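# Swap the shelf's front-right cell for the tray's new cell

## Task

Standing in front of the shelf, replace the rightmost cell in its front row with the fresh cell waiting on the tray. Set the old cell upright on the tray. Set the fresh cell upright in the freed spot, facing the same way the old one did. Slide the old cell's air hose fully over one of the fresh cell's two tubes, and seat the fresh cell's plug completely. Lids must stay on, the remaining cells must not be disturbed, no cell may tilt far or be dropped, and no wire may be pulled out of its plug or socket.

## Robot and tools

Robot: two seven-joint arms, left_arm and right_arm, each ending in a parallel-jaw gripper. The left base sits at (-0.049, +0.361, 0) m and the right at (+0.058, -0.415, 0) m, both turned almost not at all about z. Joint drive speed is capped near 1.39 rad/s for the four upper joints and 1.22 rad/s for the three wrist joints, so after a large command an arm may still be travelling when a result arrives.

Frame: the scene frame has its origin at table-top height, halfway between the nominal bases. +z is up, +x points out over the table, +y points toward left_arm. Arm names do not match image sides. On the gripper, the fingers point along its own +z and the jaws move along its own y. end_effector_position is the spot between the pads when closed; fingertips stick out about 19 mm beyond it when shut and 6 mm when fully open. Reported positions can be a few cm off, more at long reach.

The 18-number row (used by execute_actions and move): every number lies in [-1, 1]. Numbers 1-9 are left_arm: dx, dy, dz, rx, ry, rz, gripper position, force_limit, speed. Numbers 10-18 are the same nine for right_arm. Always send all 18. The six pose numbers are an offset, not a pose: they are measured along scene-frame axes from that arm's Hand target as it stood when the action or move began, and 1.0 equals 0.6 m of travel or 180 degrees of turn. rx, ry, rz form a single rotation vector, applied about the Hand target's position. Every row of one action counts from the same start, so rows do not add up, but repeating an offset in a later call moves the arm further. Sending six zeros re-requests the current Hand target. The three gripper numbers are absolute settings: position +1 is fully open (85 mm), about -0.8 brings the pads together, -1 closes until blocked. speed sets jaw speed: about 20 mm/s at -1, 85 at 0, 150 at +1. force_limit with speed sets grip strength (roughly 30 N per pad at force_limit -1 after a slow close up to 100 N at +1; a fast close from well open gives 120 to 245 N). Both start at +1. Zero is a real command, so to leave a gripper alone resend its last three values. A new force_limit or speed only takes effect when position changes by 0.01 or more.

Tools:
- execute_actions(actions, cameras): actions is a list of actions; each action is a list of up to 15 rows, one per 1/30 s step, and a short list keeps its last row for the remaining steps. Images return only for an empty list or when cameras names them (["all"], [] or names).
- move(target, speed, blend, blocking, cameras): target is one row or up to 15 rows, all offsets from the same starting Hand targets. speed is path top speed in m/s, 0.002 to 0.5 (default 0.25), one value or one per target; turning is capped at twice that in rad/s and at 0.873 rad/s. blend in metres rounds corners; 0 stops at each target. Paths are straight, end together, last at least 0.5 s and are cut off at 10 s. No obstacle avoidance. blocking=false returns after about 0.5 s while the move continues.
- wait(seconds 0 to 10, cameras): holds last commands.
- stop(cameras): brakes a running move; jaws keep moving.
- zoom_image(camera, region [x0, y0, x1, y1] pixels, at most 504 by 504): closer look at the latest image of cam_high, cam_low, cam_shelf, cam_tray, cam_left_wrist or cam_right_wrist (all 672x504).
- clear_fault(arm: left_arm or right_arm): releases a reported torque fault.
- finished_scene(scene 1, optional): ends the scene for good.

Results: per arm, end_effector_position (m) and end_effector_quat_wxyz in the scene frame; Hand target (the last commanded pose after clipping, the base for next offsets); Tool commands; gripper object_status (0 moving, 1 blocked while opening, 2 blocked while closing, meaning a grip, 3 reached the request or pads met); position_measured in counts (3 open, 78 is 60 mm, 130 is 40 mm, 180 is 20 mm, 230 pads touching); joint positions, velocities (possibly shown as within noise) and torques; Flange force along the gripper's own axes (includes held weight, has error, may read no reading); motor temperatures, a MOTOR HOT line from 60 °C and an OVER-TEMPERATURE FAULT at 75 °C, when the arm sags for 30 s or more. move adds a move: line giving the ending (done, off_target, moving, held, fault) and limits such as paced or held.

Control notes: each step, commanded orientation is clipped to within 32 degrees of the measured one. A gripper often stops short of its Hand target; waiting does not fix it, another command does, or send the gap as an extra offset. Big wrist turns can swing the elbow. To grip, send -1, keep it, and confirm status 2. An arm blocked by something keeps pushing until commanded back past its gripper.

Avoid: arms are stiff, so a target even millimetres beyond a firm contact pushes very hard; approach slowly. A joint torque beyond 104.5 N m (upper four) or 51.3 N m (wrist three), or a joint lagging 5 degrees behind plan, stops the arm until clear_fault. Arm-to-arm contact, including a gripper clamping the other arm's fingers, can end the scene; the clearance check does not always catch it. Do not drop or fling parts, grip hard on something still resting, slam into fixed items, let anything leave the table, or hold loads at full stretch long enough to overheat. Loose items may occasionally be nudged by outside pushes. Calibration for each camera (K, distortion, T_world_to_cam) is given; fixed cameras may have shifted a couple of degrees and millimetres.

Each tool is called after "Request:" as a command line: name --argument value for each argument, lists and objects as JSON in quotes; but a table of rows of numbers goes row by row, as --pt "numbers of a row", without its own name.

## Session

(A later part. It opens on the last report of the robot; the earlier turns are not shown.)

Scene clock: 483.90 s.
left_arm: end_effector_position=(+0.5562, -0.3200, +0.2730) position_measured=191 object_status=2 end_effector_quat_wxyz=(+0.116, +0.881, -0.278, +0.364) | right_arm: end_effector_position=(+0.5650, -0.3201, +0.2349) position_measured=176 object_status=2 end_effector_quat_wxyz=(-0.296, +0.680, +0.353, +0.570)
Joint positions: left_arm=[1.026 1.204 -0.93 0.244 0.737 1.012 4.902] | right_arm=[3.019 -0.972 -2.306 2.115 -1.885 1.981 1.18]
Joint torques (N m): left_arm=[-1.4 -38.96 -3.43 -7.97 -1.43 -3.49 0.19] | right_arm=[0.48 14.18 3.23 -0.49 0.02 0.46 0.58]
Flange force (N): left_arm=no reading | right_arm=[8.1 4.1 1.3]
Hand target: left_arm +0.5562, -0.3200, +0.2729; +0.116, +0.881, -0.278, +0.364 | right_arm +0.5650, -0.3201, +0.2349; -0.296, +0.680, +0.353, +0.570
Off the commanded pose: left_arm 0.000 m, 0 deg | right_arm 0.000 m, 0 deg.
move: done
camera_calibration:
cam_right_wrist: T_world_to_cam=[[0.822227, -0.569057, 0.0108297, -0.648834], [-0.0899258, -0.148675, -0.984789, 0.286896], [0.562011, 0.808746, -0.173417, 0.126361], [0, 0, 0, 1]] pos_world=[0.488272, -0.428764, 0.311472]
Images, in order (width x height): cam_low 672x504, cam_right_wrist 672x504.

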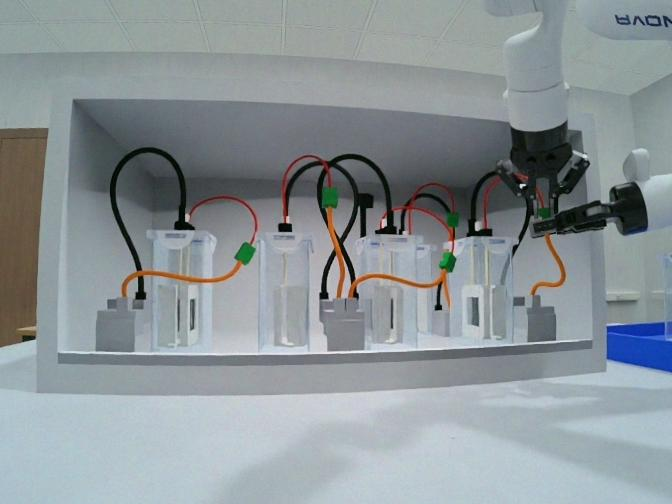

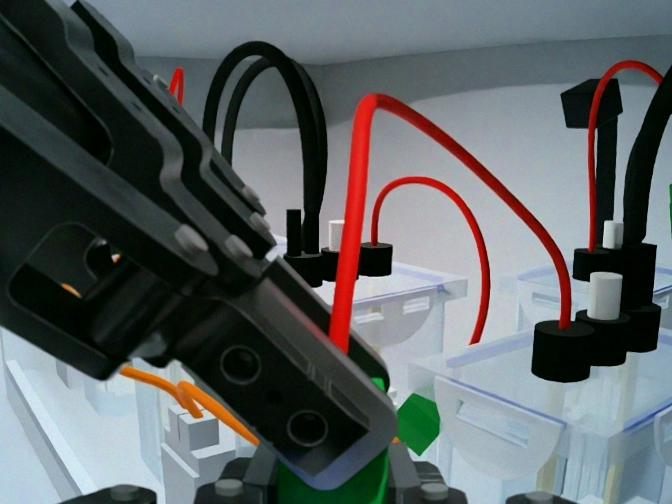

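Request:
execute_actions --actions '[]' --cameras '["cam_left_wrist"]'

Request:
zoom_image --camera "cam_left_wrist" --region '[230, 350, 480, 504]'

Scene clock: 490.17 s.
left_arm: end_effector_position=(+0.5562, -0.3200, +0.2729) position_measured=191 object_status=2 end_effector_quat_wxyz=(+0.116, +0.881, -0.278, +0.364) | right_arm: end_effector_position=(+0.5650, -0.3201, +0.2349) position_measured=176 object_status=2 end_effector_quat_wxyz=(-0.296, +0.680, +0.353, +0.570)
Joint positions: left_arm=[1.026 1.204 -0.93 0.243 0.737 1.012 4.902] | right_arm=[3.019 -0.972 -2.306 2.115 -1.885 1.981 1.18]
Joint velocities: within noise
Joint torques (N m): left_arm=[-1.35 -38.67 -3.4 -8 -1.38 -3.57 0.19] | right_arm=[0.48 14.19 3.21 -0.53 0.07 0.46 0.59]
Motor temperatures (°C): left_arm=[29 35 25 32 38 36 47] | right_arm=[30 34 28 28 38 39 44]
Flange force (N): left_arm=no reading | right_arm=[8.1 4.0 1.4]
Hand target: left_arm +0.5562, -0.3200, +0.2729; +0.116, +0.881, -0.278, +0.364 | right_arm +0.5650, -0.3201, +0.2349; -0.296, +0.680, +0.353, +0.570
Tool commands: left_gripper/position=-1.0 left_gripper/force_limit=-1.0 left_gripper/speed=-1.0 right_gripper/position=-1.0 right_gripper/force_limit=-1.0 right_gripper/speed=-1.0
Off the commanded pose: left_arm 0.000 m, 0 deg | right_arm 0.000 m, 0 deg.
camera_calibration:
cam_left_wrist: T_world_to_cam=[[-0.590026, -0.806796, -0.030826, 0.0803986], [-0.56434, 0.439416, -0.69888, 0.699608], [0.577399, -0.394961, -0.714574, -0.103994], [0, 0, 0, 1]] pos_world=[0.5023, -0.283627, 0.417109]
Images, in order (width x height): cam_left_wrist 672x504.

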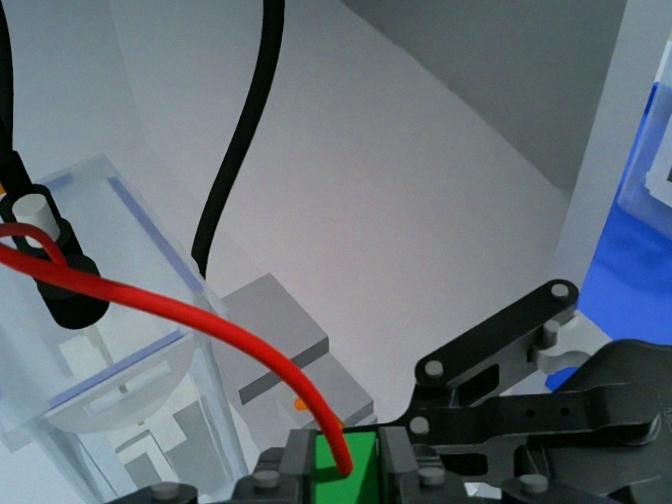

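Scaled by 2.016.

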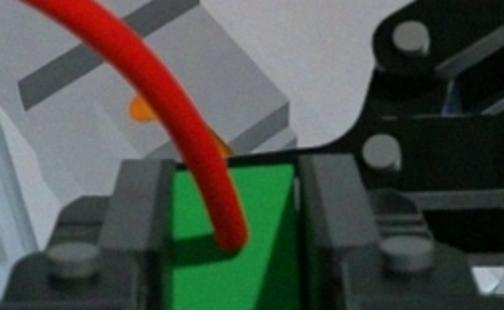

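Request:
move --pt "0 0 0 0 0 0 -0.5 0.5 -1 0 0 0 0 0 0 -1 -1 -1" --pt "0 0 -0.012 0 0 0 -0.5 0.5 -1 0 0 0 0 0 0 -1 -1 -1" --speed 0.04 --cameras '["cam_left_wrist","cam_right_wrist","cam_low"]'

Request:
zoom_image --camera "cam_low" --region '[500, 180, 600, 260]'

Request:
zoom_image --camera "cam_right_wrist" --region '[150, 300, 450, 504]'

Scene clock: 499.53 s.
left_arm: end_effector_position=(+0.5562, -0.3201, +0.2659) position_measured=192 object_status=3 end_effector_quat_wxyz=(+0.116, +0.881, -0.278, +0.364) | right_arm: end_effector_position=(+0.5650, -0.3202, +0.2348) position_measured=176 object_status=2 end_effector_quat_wxyz=(-0.296, +0.680, +0.353, +0.570)
Joint positions: left_arm=[1.04 1.203 -0.928 0.283 0.74 0.986 4.886] | right_arm=[3.019 -0.972 -2.306 2.115 -1.885 1.98 1.18]
Joint torques (N m): left_arm=[-3.19 -12.29 -0.76 1 -0.86 0.53 0.1] | right_arm=[-2.52 28.24 1.07 -2.13 -0.52 8.99 0.69]
Flange force (N): left_arm=no reading | right_arm=[-19.7 12.8 6.7]
Hand target: left_arm +0.5562, -0.3200, +0.2657; +0.116, +0.881, -0.278, +0.364 | right_arm +0.5650, -0.3201, +0.2349; -0.296, +0.680, +0.353, +0.570
Off the commanded pose: left_arm 0.000 m, 0 deg | right_arm 0.000 m, 0 deg.
move: done
camera_calibration:
cam_left_wrist: T_world_to_cam=[[-0.590058, -0.806775, -0.0307507, 0.0801744], [-0.56433, 0.439378, -0.698912, 0.694713], [0.577376, -0.395046, -0.714546, -0.10902], [0, 0, 0, 1]] pos_world=[0.5023, -0.283627, 0.410109]
cam_right_wrist: T_world_to_cam=[[0.822185, -0.56912, 0.0107093, -0.648883], [-0.0902082, -0.14885, -0.984737, 0.286754], [0.562027, 0.80867, -0.173722, 0.126326], [0, 0, 0, 1]] pos_world=[0.488371, -0.428764, 0.311272]
Images, in order (width x height): cam_low 672x504, cam_left_wrist 672x504, cam_right_wrist 672x504.

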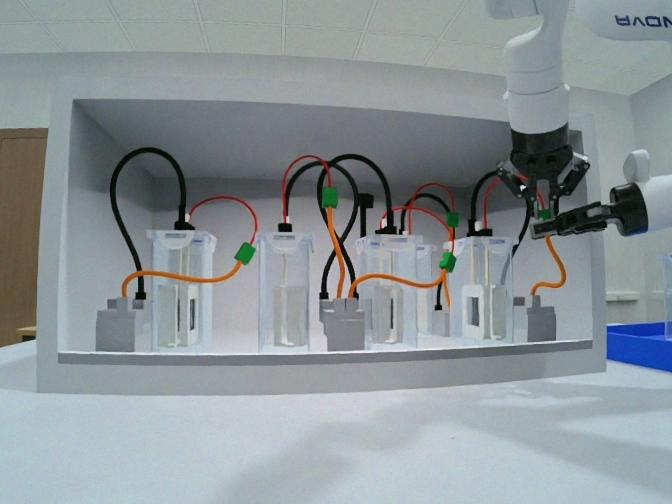

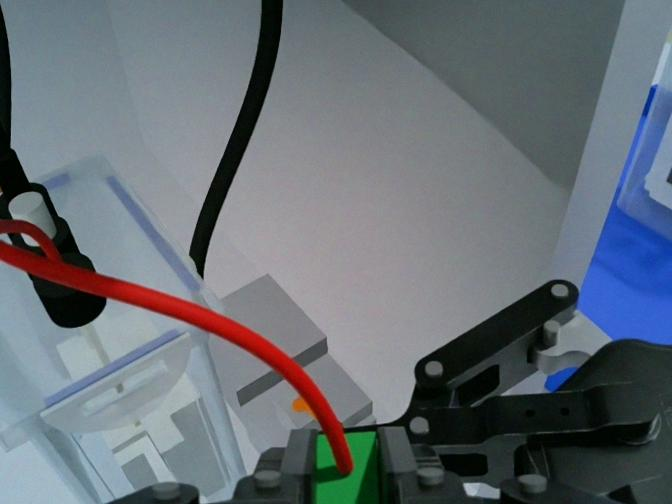

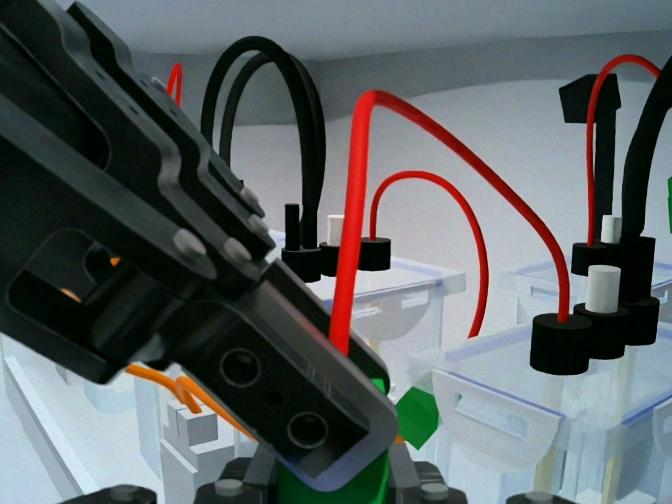

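Scaled by 5.040 from the camera's 672x504 image, which has a finer 960x720 frame.

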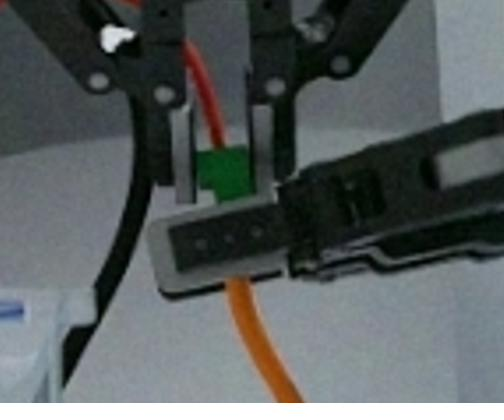

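Scaled by 1.680.

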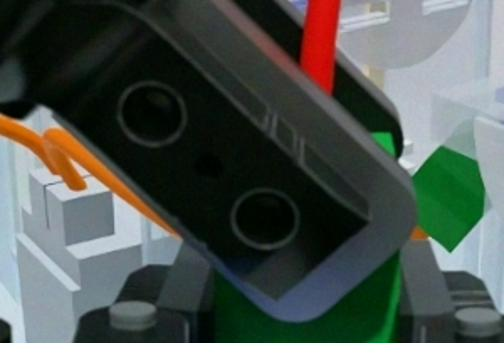

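Request:
move --target '[0,0,0,0,0,0,-0.25,0.5,-1,0,0,0,0,0,0,-1,-1,-1]' --speed 0.04 --cameras '["cam_left_wrist","cam_right_wrist","cam_low"]'

Request:
zoom_image --camera "cam_low" --region '[500, 180, 600, 260]'

Request:
zoom_image --camera "cam_left_wrist" --region '[230, 350, 480, 504]'

Scene clock: 503.67 s.
left_arm: end_effector_position=(+0.5562, -0.3200, +0.2657) position_measured=160 object_status=0 end_effector_quat_wxyz=(+0.116, +0.881, -0.278, +0.364) | right_arm: end_effector_position=(+0.5650, -0.3201, +0.2349) position_measured=176 object_status=2 end_effector_quat_wxyz=(-0.296, +0.680, +0.353, +0.570)
Joint positions: left_arm=[1.04 1.203 -0.928 0.283 0.74 0.986 4.886] | right_arm=[3.019 -0.972 -2.306 2.115 -1.885 1.981 1.18]
Joint torques (N m): left_arm=[0.79 -32 -1.83 -6.53 -0.37 -2.13 0.26] | right_arm=[-0.26 17.92 2.59 -1.5 -0.82 2.56 0.57]
Flange force (N): left_arm=no reading | right_arm=[0.7 3.9 0.3]
Hand target: left_arm +0.5562, -0.3200, +0.2657; +0.116, +0.881, -0.278, +0.364 | right_arm +0.5650, -0.3201, +0.2349; -0.296, +0.680, +0.353, +0.570
Off the commanded pose: left_arm 0.000 m, 0 deg | right_arm 0.000 m, 0 deg.
move: done
camera_calibration:
cam_left_wrist: T_world_to_cam=[[-0.590028, -0.806795, -0.0308237, 0.080177], [-0.564381, 0.439444, -0.69883, 0.694584], [0.577358, -0.394933, -0.714623, -0.10909], [0, 0, 0, 1]] pos_world=[0.5023, -0.283627, 0.409909]
cam_right_wrist: T_world_to_cam=[[0.822273, -0.568991, 0.0108157, -0.648824], [-0.0899305, -0.148682, -0.984787, 0.286895], [0.561943, 0.808791, -0.173427, 0.126417], [0, 0, 0, 1]] pos_world=[0.488271, -0.428764, 0.311472]
Images, in order (width x height): cam_low 672x504, cam_left_wrist 672x504, cam_right_wrist 672x504.

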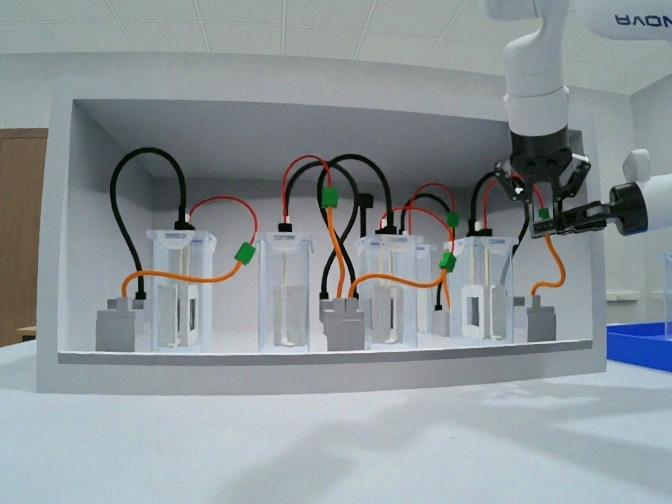

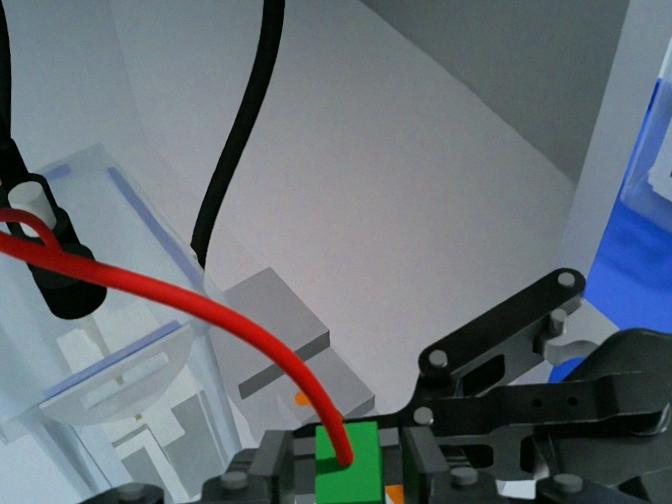

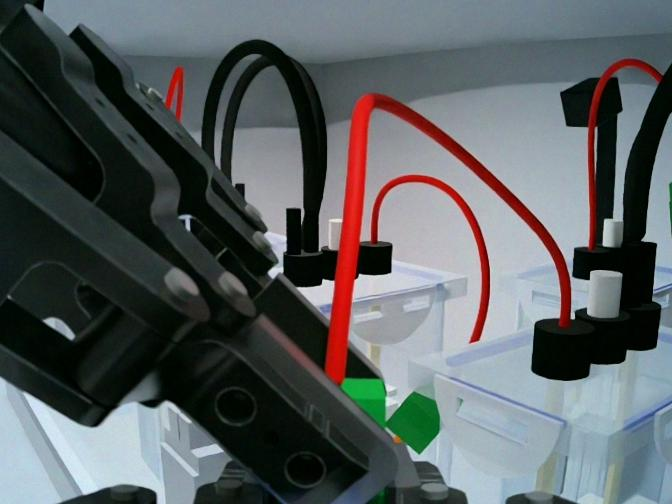

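Scaled by 5.040 from the camera's 672x504 image, which has a finer 960x720 frame.

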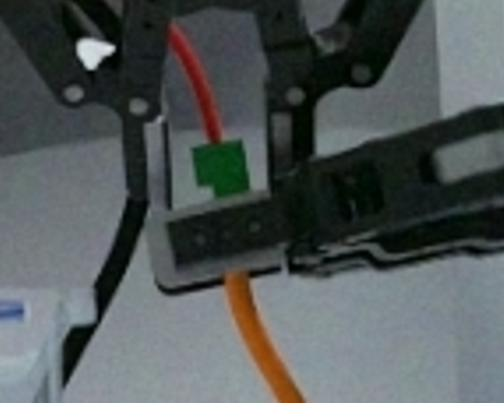

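Scaled by 2.016.

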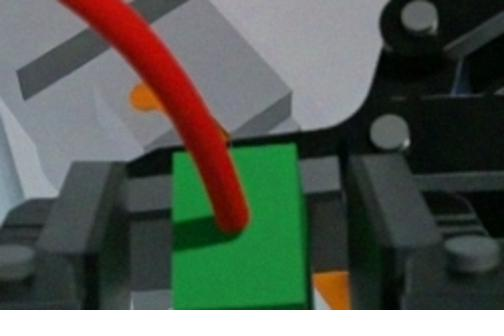

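Request:
move --pt "0 0 0.006 0 0 0 -0.25 0.5 -1 0 0 0 0 0 0 -1 -1 -1" --pt "0 0 0.006 0 0 0 -1 0.5 -1 0 0 0 0 0 0 -1 -1 -1" --speed 0.04 --cameras '["cam_left_wrist","cam_right_wrist","cam_low"]'

Request:
zoom_image --camera "cam_low" --region '[500, 180, 600, 260]'

Request:
zoom_image --camera "cam_left_wrist" --region '[230, 350, 480, 504]'

Scene clock: 519.20 s.
left_arm: end_effector_position=(+0.5562, -0.3201, +0.2693) position_measured=195 object_status=0 end_effector_quat_wxyz=(+0.116, +0.881, -0.278, +0.364) | right_arm: end_effector_position=(+0.5650, -0.3201, +0.2349) position_measured=176 object_status=2 end_effector_quat_wxyz=(-0.296, +0.680, +0.353, +0.570)
Joint positions: left_arm=[1.033 1.203 -0.929 0.264 0.738 0.999 4.894] | right_arm=[3.019 -0.972 -2.306 2.115 -1.885 1.981 1.18]
Joint torques (N m): left_arm=[-3.22 -30.79 -3.37 -4.62 -1.71 -2.08 0.01] | right_arm=[0.3 18.3 3.2 -0.94 -0.2 2.82 0.58]
Flange force (N): left_arm=no reading | right_arm=[-0.2 6.0 4.5]
Hand target: left_arm +0.5562, -0.3200, +0.2693; +0.116, +0.881, -0.278, +0.364 | right_arm +0.5650, -0.3201, +0.2350; -0.296, +0.680, +0.353, +0.570
Off the commanded pose: left_arm 0.000 m, 0 deg | right_arm 0.000 m, 0 deg.
move: done
camera_calibration:
cam_left_wrist: T_world_to_cam=[[-0.590074, -0.806762, -0.0307662, 0.0802969], [-0.564355, 0.439427, -0.698861, 0.697095], [0.577335, -0.395017, -0.714595, -0.106541], [0, 0, 0, 1]] pos_world=[0.5023, -0.283627, 0.413509]
cam_right_wrist: T_world_to_cam=[[0.822273, -0.568991, 0.0108157, -0.648824], [-0.0899305, -0.148682, -0.984787, 0.286895], [0.561943, 0.808791, -0.173427, 0.126417], [0, 0, 0, 1]] pos_world=[0.488271, -0.428764, 0.311472]
Images, in order (width x height): cam_low 672x504, cam_left_wrist 672x504, cam_right_wrist 672x504.

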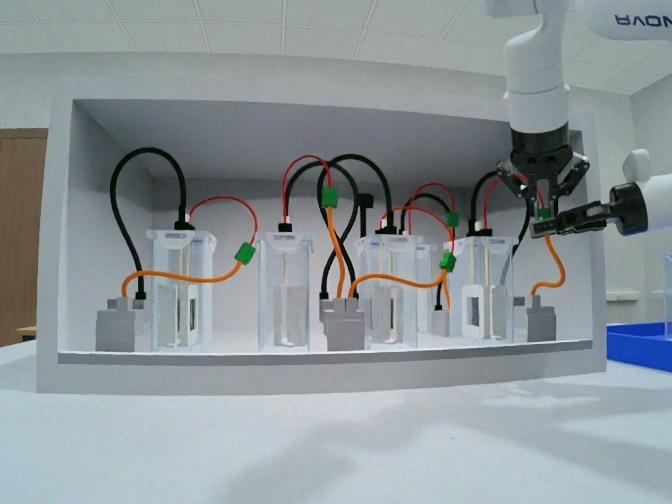

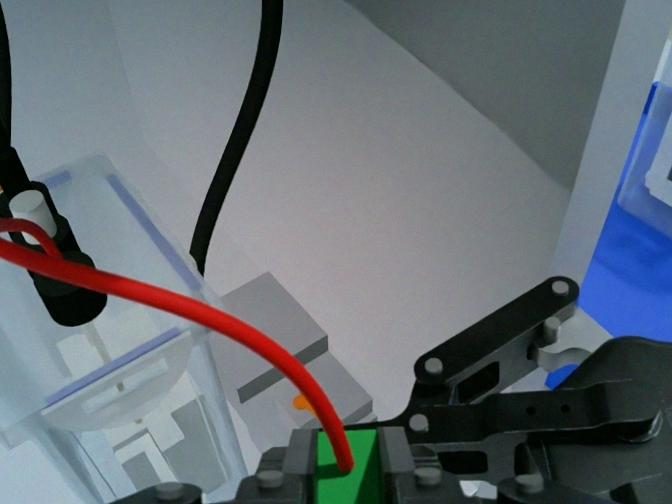

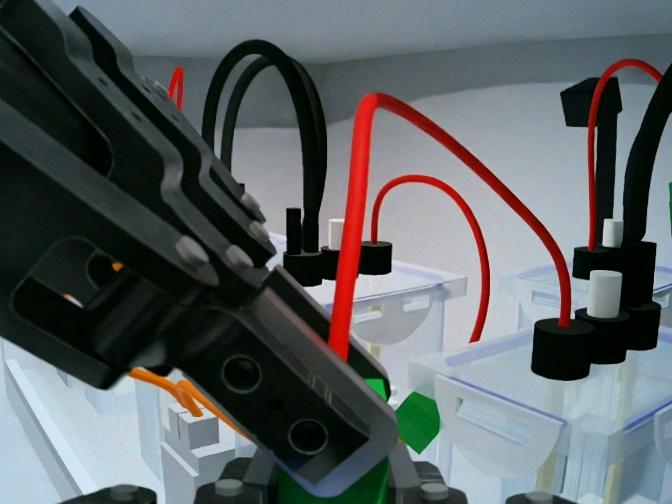

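Scaled by 5.040 from the camera's 672x504 image, which has a finer 960x720 frame.

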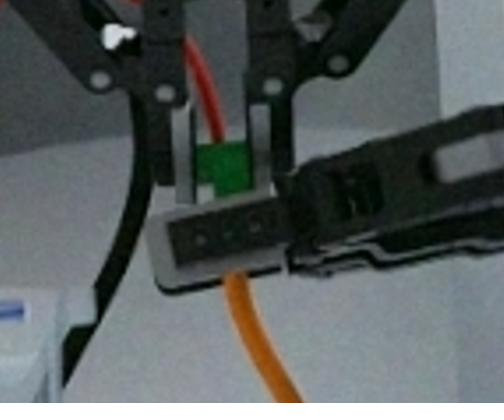

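Scaled by 2.016.

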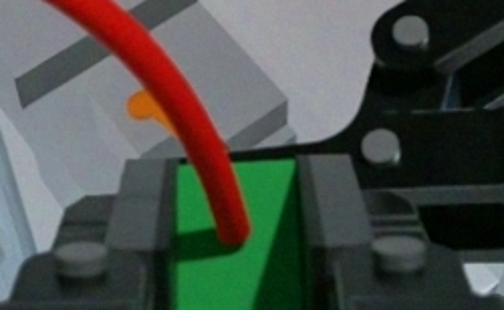

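Now pull up 12 mm.

Request:
move --target '[0,0,0.02,0,0,0,-1,0.5,-1,0,0,0,0,0,0,-1,-1,-1]' --speed 0.02 --cameras '["cam_left_wrist","cam_right_wrist","cam_low"]'

Request:
zoom_image --camera "cam_low" --region '[500, 180, 600, 260]'

Scene clock: 523.40 s.
left_arm: end_effector_position=(+0.5562, -0.3200, +0.2814) position_measured=195 object_status=2 end_effector_quat_wxyz=(+0.116, +0.881, -0.278, +0.364) | right_arm: end_effector_position=(+0.5650, -0.3201, +0.2349) position_measured=176 object_status=2 end_effector_quat_wxyz=(-0.296, +0.680, +0.353, +0.570)
Joint positions: left_arm=[1.006 1.208 -0.932 0.186 0.733 1.048 4.925] | right_arm=[3.019 -0.972 -2.306 2.115 -1.885 1.981 1.18]
Joint torques (N m): left_arm=[1.1 -32.42 -1.04 -6.34 -0.41 -2.04 0.31] | right_arm=[-0.25 18.27 2.67 -1.62 -0.91 2.62 0.54]
Flange force (N): left_arm=no reading | right_arm=[-0.3 3.6 0.2]
Hand target: left_arm +0.5562, -0.3200, +0.2813; +0.116, +0.881, -0.278, +0.364 | right_arm +0.5650, -0.3201, +0.2350; -0.296, +0.680, +0.353, +0.570
Off the commanded pose: left_arm 0.000 m, 0 deg | right_arm 0.000 m, 0 deg.
TORQUE WARNING: the torque sensor of joint 2 (shoulder) of the left arm reached its warning level (56.7 N m). A warning alone does not stop the arm.
move: done
camera_calibration:
cam_left_wrist: T_world_to_cam=[[-0.590058, -0.806775, -0.0307507, 0.080651], [-0.56433, 0.439378, -0.698912, 0.705546], [0.577376, -0.395046, -0.714546, -0.0979447], [0, 0, 0, 1]] pos_world=[0.5023, -0.283627, 0.425609]
cam_right_wrist: T_world_to_cam=[[0.822227, -0.569057, 0.0108297, -0.648834], [-0.0899258, -0.148675, -0.984789, 0.286896], [0.562011, 0.808746, -0.173417, 0.126361], [0, 0, 0, 1]] pos_world=[0.488272, -0.428764, 0.311472]
Images, in order (width x height): cam_low 672x504, cam_left_wrist 672x504, cam_right_wrist 672x504.

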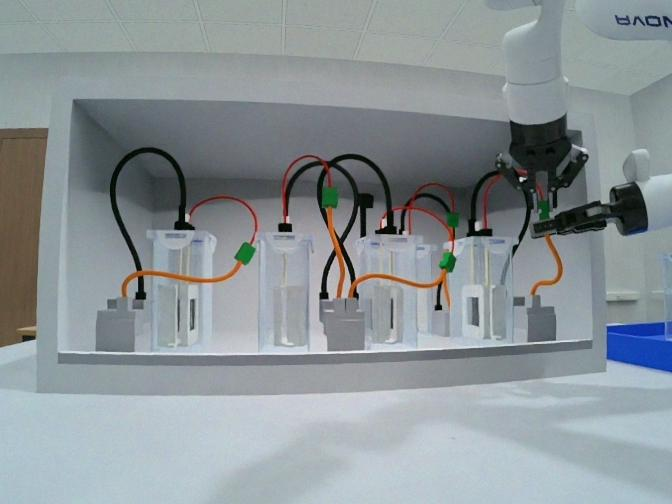

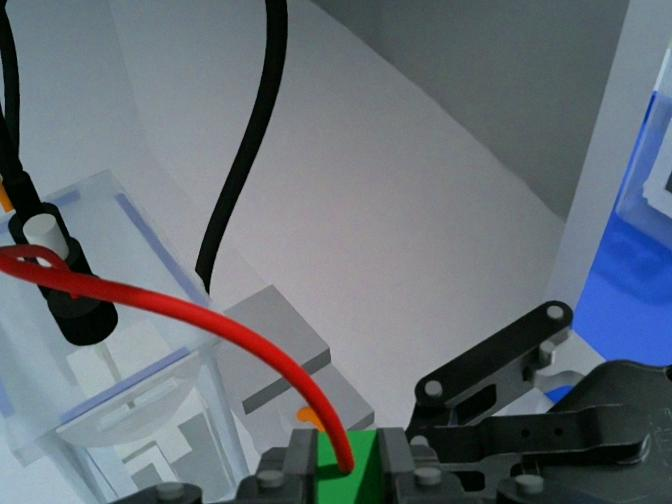

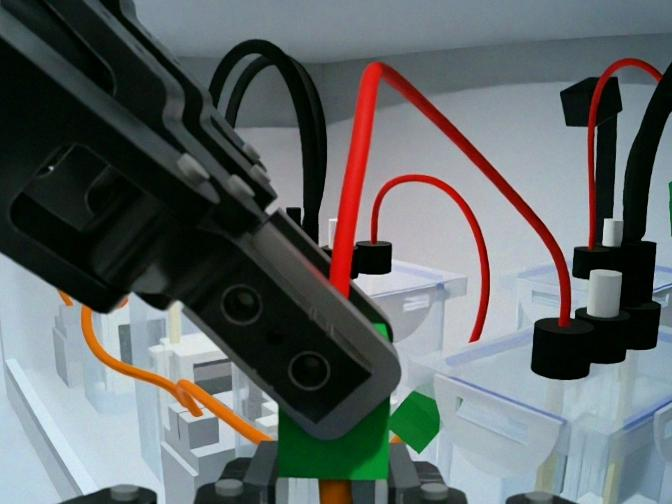

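Scaled by 5.040 from the camera's 672x504 image, which has a finer 960x720 frame.

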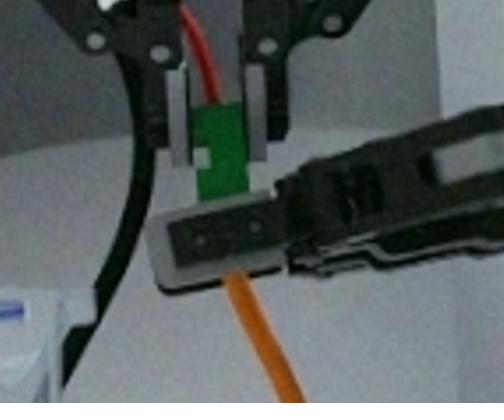

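Request:
move --pt "0 0 0 0 0 0 -1 0.5 -1 0 0 0 0 0 0 -0.2 1 -1" --pt "0 0 -0.02 0 0 0 -1 0.5 -1 0 0 0 0 0 0 -0.2 1 -1" --speed 0.03 --cameras '["cam_left_wrist","cam_right_wrist","cam_low"]'

Request:
zoom_image --camera "cam_low" --region '[500, 180, 600, 260]'

Request:
zoom_image --camera "cam_right_wrist" --region '[150, 300, 450, 504]'

Scene clock: 534.17 s.
left_arm: end_effector_position=(+0.5562, -0.3201, +0.2694) position_measured=195 object_status=2 end_effector_quat_wxyz=(+0.116, +0.881, -0.278, +0.364) | right_arm: end_effector_position=(+0.5650, -0.3201, +0.2350) position_measured=154 object_status=3 end_effector_quat_wxyz=(-0.296, +0.680, +0.353, +0.570)
Joint positions: left_arm=[1.033 1.203 -0.929 0.263 0.738 0.999 4.894] | right_arm=[3.019 -0.972 -2.306 2.115 -1.885 1.981 1.18]
Joint torques (N m): left_arm=[0.88 -31.64 -1.62 -6.17 -0.38 -1.97 0.28] | right_arm=[-0.21 18.07 2.69 -1.65 -0.94 2.56 0.58]
Flange force (N): left_arm=no reading | right_arm=[0.3 3.4 0.1]
Hand target: left_arm +0.5562, -0.3201, +0.2693; +0.116, +0.881, -0.278, +0.364 | right_arm +0.5650, -0.3201, +0.2350; -0.296, +0.680, +0.353, +0.570
Off the commanded pose: left_arm 0.000 m, 0 deg | right_arm 0.000 m, 0 deg.
move: done
camera_calibration:
cam_left_wrist: T_world_to_cam=[[-0.590028, -0.806795, -0.0308237, 0.080291], [-0.564381, 0.439444, -0.69883, 0.69717], [0.577358, -0.394933, -0.714623, -0.106446], [0, 0, 0, 1]] pos_world=[0.5023, -0.283627, 0.413609]
cam_right_wrist: T_world_to_cam=[[0.82228, -0.568979, 0.0108967, -0.648847], [-0.0898631, -0.148729, -0.984786, 0.286842], [0.561943, 0.808791, -0.173427, 0.126417], [0, 0, 0, 1]] pos_world=[0.488272, -0.428764, 0.311472]
Images, in order (width x height): cam_low 672x504, cam_left_wrist 672x504, cam_right_wrist 672x504.

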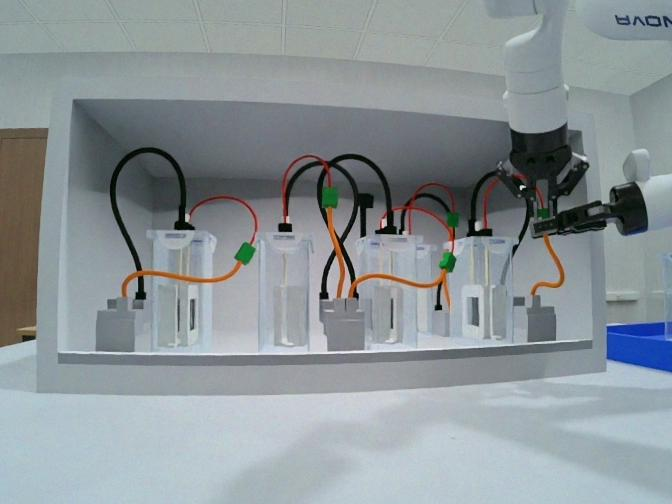

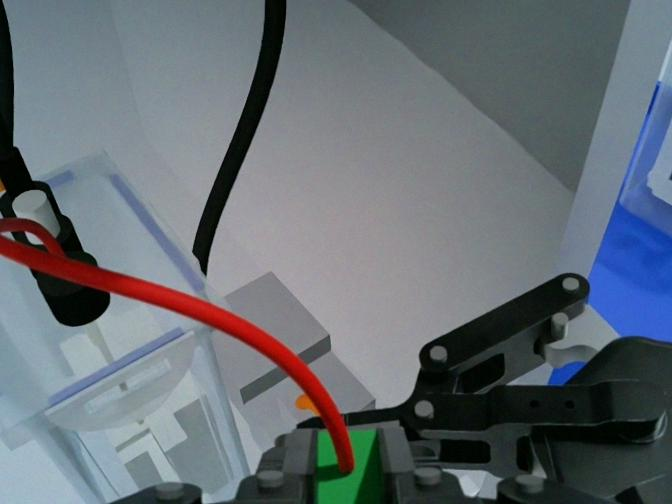

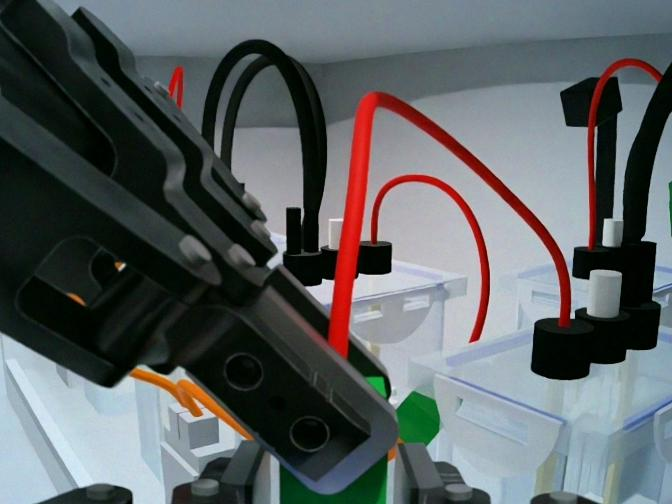

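Scaled by 5.040 from the camera's 672x504 image, which has a finer 960x720 frame.

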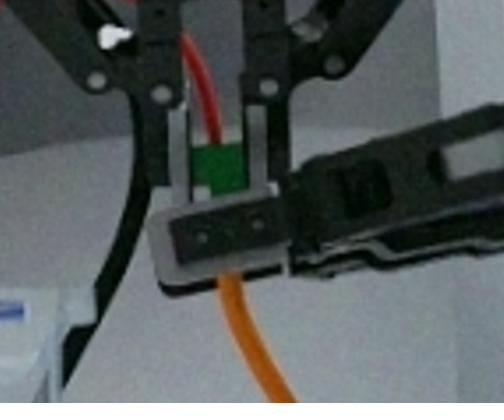

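Scaled by 1.680.

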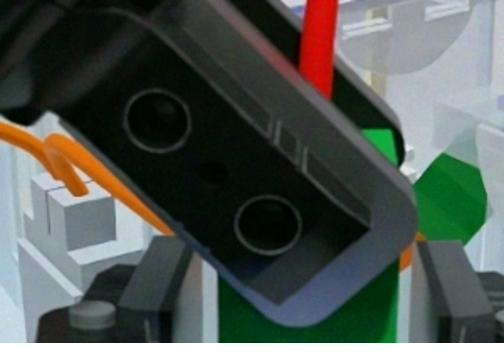

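Request:
move --pt "0 0 0 0 0 0 -1 0.5 -1 0 0 0 0 0 0 -1 1 -1" --cameras '["cam_right_wrist"]'

Request:
wait --seconds 0.3

Request:
move --target '[0,0,0.02,0,0,0,-1,0.5,-1,0,0,0,0,0,0,-1,1,-1]' --speed 0.02 --cameras '["cam_left_wrist","cam_right_wrist","cam_low"]'

Request:
zoom_image --camera "cam_low" --region '[500, 180, 600, 260]'

Scene clock: 538.50 s.
left_arm: end_effector_position=(+0.5562, -0.3200, +0.2694) position_measured=195 object_status=2 end_effector_quat_wxyz=(+0.116, +0.881, -0.278, +0.364) | right_arm: end_effector_position=(+0.5650, -0.3201, +0.2349) position_measured=179 object_status=0 end_effector_quat_wxyz=(-0.296, +0.680, +0.353, +0.570)
Joint positions: left_arm=[1.033 1.203 -0.929 0.264 0.738 0.999 4.894] | right_arm=[3.019 -0.972 -2.306 2.115 -1.885 1.98 1.18]
Joint torques (N m): left_arm=[1.85 -31.31 -1.13 -7.07 0.05 -2.67 0.3] | right_arm=[-1.78 18.41 1.55 -1.46 -0.34 3.11 0.55]
Flange force (N): left_arm=no reading | right_arm=[-0.7 6.1 -1.6]
Hand target: left_arm +0.5562, -0.3200, +0.2693; +0.116, +0.881, -0.278, +0.364 | right_arm +0.5650, -0.3201, +0.2349; -0.296, +0.680, +0.353, +0.570
Off the commanded pose: left_arm 0.000 m, 0 deg | right_arm 0.000 m, 0 deg.
move: done
camera_calibration:
cam_right_wrist: T_world_to_cam=[[0.822227, -0.569057, 0.0108297, -0.648834], [-0.0899258, -0.148675, -0.984789, 0.286896], [0.562011, 0.808746, -0.173417, 0.126361], [0, 0, 0, 1]] pos_world=[0.488272, -0.428764, 0.311472]
Images, in order (width x height): cam_right_wrist 672x504.

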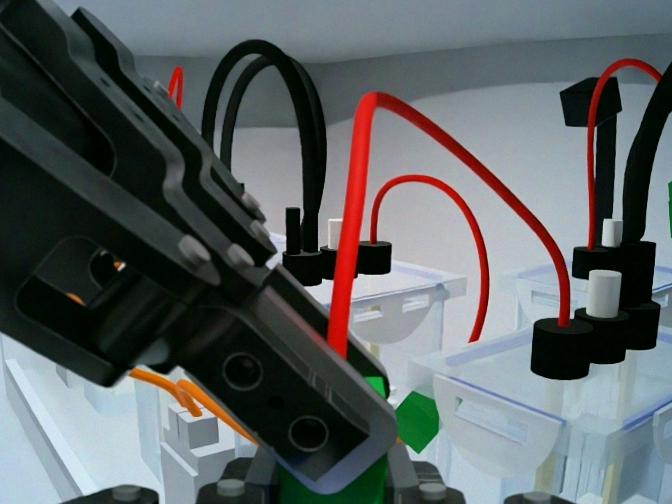

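Scene clock: 538.80 s.
left_arm: end_effector_position=(+0.5562, -0.3200, +0.2694) position_measured=195 object_status=2 end_effector_quat_wxyz=(+0.116, +0.881, -0.278, +0.364) | right_arm: end_effector_position=(+0.5650, -0.3201, +0.2349) position_measured=179 object_status=2 end_effector_quat_wxyz=(-0.296, +0.680, +0.353, +0.570)
Joint positions: left_arm=[1.033 1.203 -0.929 0.264 0.738 0.999 4.894] | right_arm=[3.019 -0.972 -2.306 2.115 -1.885 1.98 1.18]
Joint torques (N m): left_arm=[1.84 -31.33 -1.13 -7.13 0.03 -2.69 0.3] | right_arm=[-1.83 18.28 1.6 -1.54 -0.3 3.09 0.59]
Flange force (N): left_arm=no reading | right_arm=[-0.4 6.0 -1.6]
Hand target: left_arm +0.5562, -0.3200, +0.2693; +0.116, +0.881, -0.278, +0.364 | right_arm +0.5650, -0.3201, +0.2349; -0.296, +0.680, +0.353, +0.570
Tool commands: left_gripper/position=-1.0 left_gripper/force_limit=+0.5 left_gripper/speed=-1.0 right_gripper/position=-1.0 right_gripper/force_limit=+1.0 right_gripper/speed=-1.0
Off the commanded pose: left_arm 0.000 m, 0 deg | right_arm 0.000 m, 0 deg.
wait: 0.30 s; at rest by 0.17 s

Scene clock: 540.13 s.
left_arm: end_effector_position=(+0.5562, -0.3200, +0.2814) position_measured=195 object_status=2 end_effector_quat_wxyz=(+0.116, +0.881, -0.278, +0.364) | right_arm: end_effector_position=(+0.5650, -0.3202, +0.2349) position_measured=179 object_status=2 end_effector_quat_wxyz=(-0.296, +0.680, +0.353, +0.570)
Joint positions: left_arm=[1.006 1.208 -0.933 0.186 0.733 1.048 4.925] | right_arm=[3.019 -0.972 -2.306 2.115 -1.885 1.981 1.18]
Joint torques (N m): left_arm=[0.62 -29.64 -0.98 -5.59 -0.41 -1.93 0.26] | right_arm=[-0.25 18.18 2.68 -1.6 -0.87 2.46 0.56]
Flange force (N): left_arm=no reading | right_arm=[-0.2 3.6 0.0]
Hand target: left_arm +0.5562, -0.3200, +0.2813; +0.116, +0.881, -0.278, +0.364 | right_arm +0.5650, -0.3201, +0.2350; -0.296, +0.680, +0.353, +0.570
Off the commanded pose: left_arm 0.000 m, 0 deg | right_arm 0.000 m, 0 deg.
TORQUE WARNING: the torque sensor of joint 2 (shoulder) of the left arm reached its warning level (56.7 N m). A warning alone does not stop the arm.
move: done
camera_calibration:
cam_left_wrist: T_world_to_cam=[[-0.590101, -0.806738, -0.030893, 0.0807432], [-0.564175, 0.439441, -0.698998, 0.705522], [0.577484, -0.39505, -0.714456, -0.0980389], [0, 0, 0, 1]] pos_world=[0.5023, -0.283627, 0.425609]
cam_right_wrist: T_world_to_cam=[[0.822149, -0.56917, 0.0108532, -0.648851], [-0.0899295, -0.148679, -0.984788, 0.286797], [0.562125, 0.808666, -0.173421, 0.126255], [0, 0, 0, 1]] pos_world=[0.488272, -0.428764, 0.311372]
Images, in order (width x height): cam_low 672x504, cam_left_wrist 672x504, cam_right_wrist 672x504.

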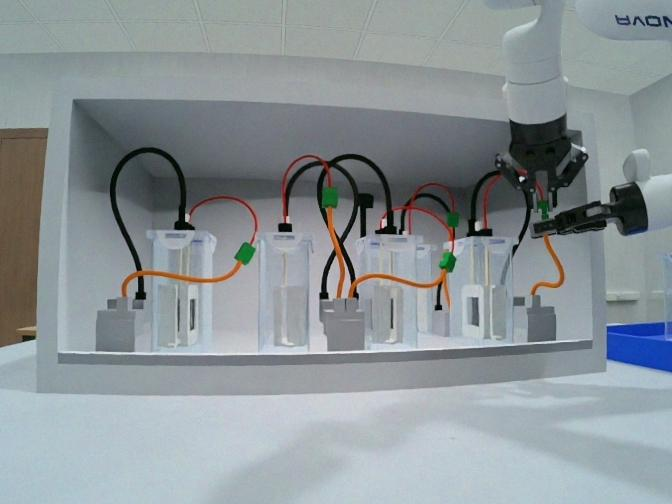

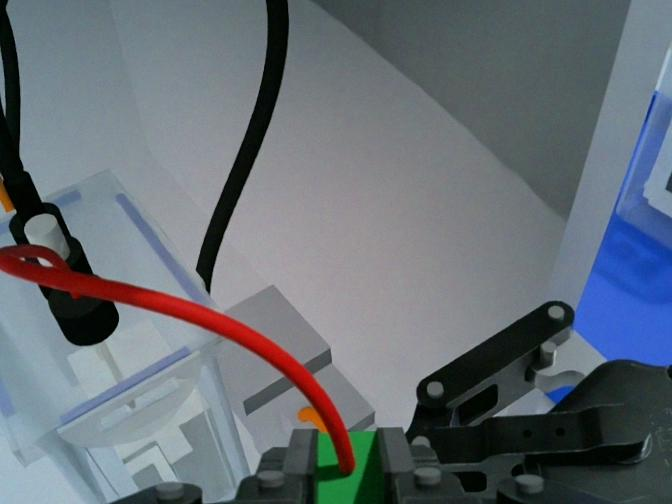

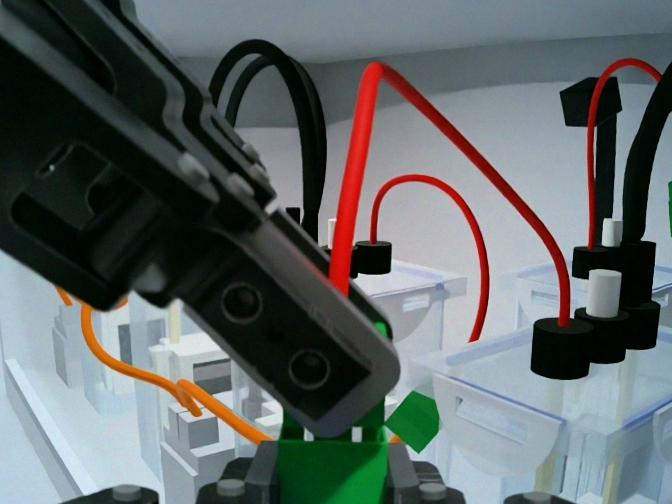

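Scaled by 5.040 from the camera's 672x504 image, which has a finer 960x720 frame.

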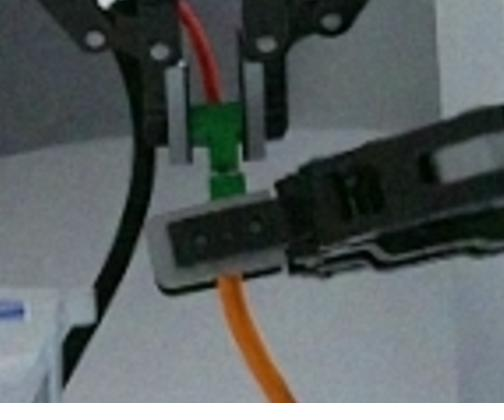

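Request:
move --pt "0 0 0.035 0 0 0 -1 0.5 -1 0 0 0 0 0 0 -1 1 -1" --pt "0.0 0.08 0.035 0 0 0 -1 0.5 -1 0 0 0 0 0 0 -1 1 -1" --pt "0.02 0.08 -0.06 0 0 0 -1 0.5 -1 0 0 0 0 0 0 -1 1 -1" --speed 0.07 --cameras '["all"]'

Scene clock: 549.17 s.
left_arm: end_effector_position=(+0.5681, -0.2721, +0.2454) position_measured=195 object_status=2 end_effector_quat_wxyz=(+0.116, +0.881, -0.278, +0.364) | right_arm: end_effector_position=(+0.5650, -0.3201, +0.2349) position_measured=179 object_status=2 end_effector_quat_wxyz=(-0.296, +0.680, +0.353, +0.570)
Joint positions: left_arm=[1.104 1.102 -0.872 0.67 0.807 0.786 4.636] | right_arm=[3.019 -0.972 -2.306 2.115 -1.885 1.981 1.18]
Joint torques (N m): left_arm=[0.73 -30.28 -3.89 -7.62 0.04 -2.19 0.27] | right_arm=[-0.26 17.92 2.68 -1.64 -0.89 2.5 0.58]
Flange force (N): left_arm=[8.2 2.0 8.8] | right_arm=[0.6 3.4 0.0]
Hand target: left_arm +0.5682, -0.2720, +0.2453; +0.116, +0.881, -0.278, +0.364 | right_arm +0.5650, -0.3201, +0.2349; -0.296, +0.680, +0.353, +0.570
Off the commanded pose: left_arm 0.000 m, 0 deg | right_arm 0.000 m, 0 deg.
elbow stopped short (left arm): the move would have taken joint 4 (elbow) straighter than the controller allows.
move: done
camera_calibration:
cam_left_wrist: T_world_to_cam=[[-0.590074, -0.806762, -0.0307662, 0.125367], [-0.564355, 0.439427, -0.698861, 0.666072], [0.577335, -0.395017, -0.714595, -0.111587], [0, 0, 0, 1]] pos_world=[0.5143, -0.235627, 0.389609]
cam_right_wrist: T_world_to_cam=[[0.822273, -0.568991, 0.0108157, -0.648824], [-0.0899305, -0.148682, -0.984787, 0.286895], [0.561943, 0.808791, -0.173427, 0.126417], [0, 0, 0, 1]] pos_world=[0.488271, -0.428764, 0.311472]

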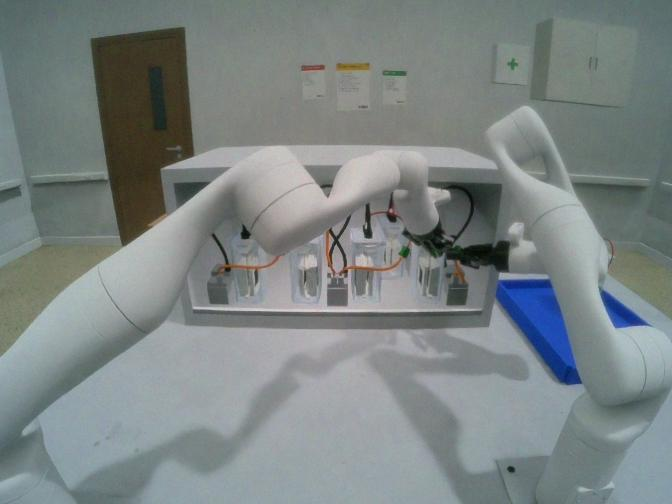

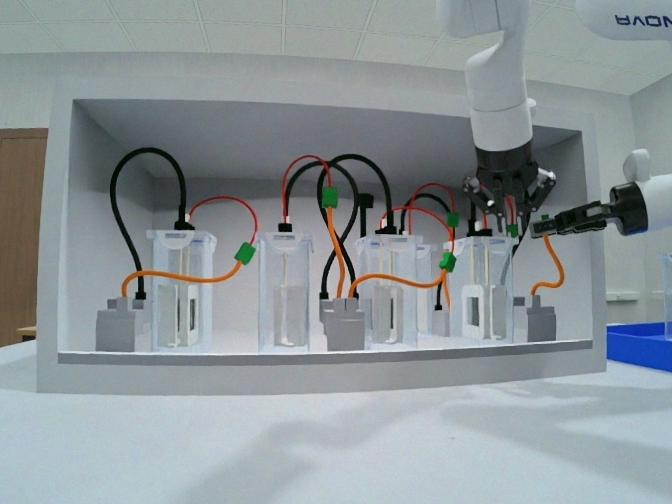

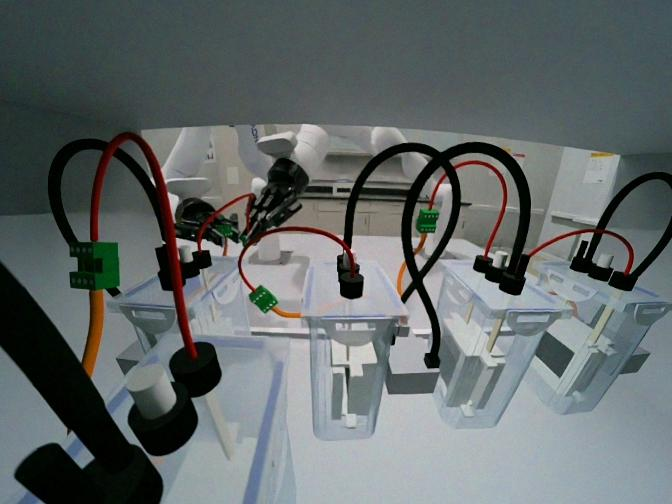

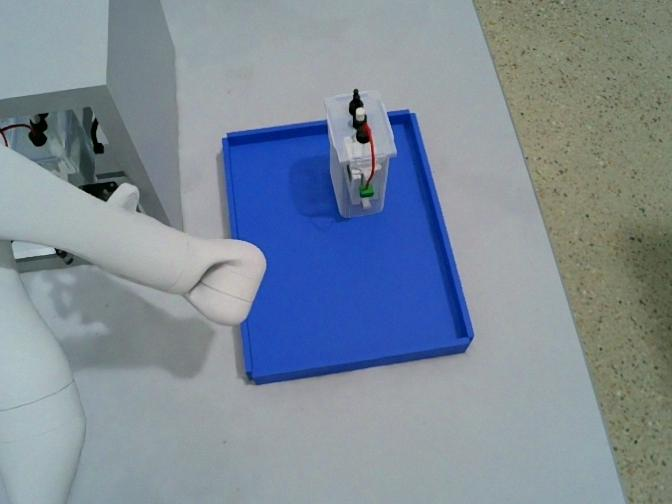

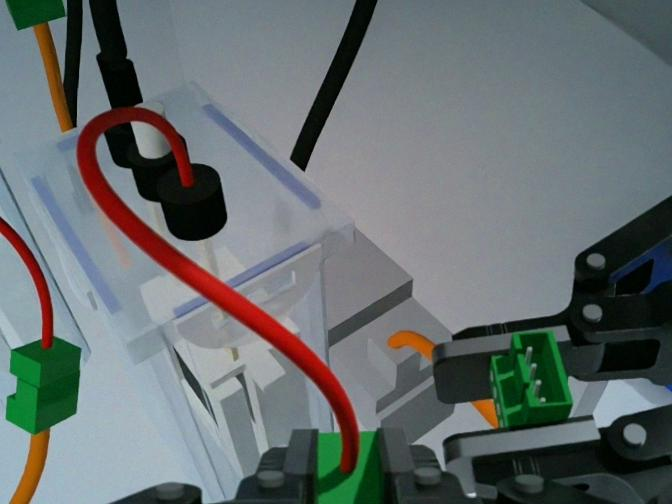

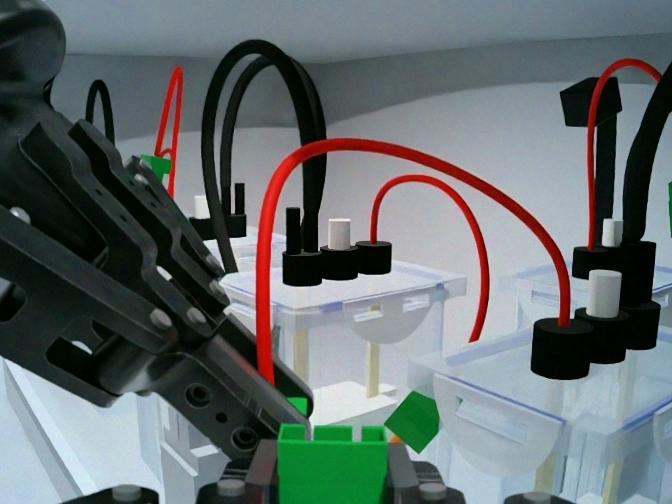

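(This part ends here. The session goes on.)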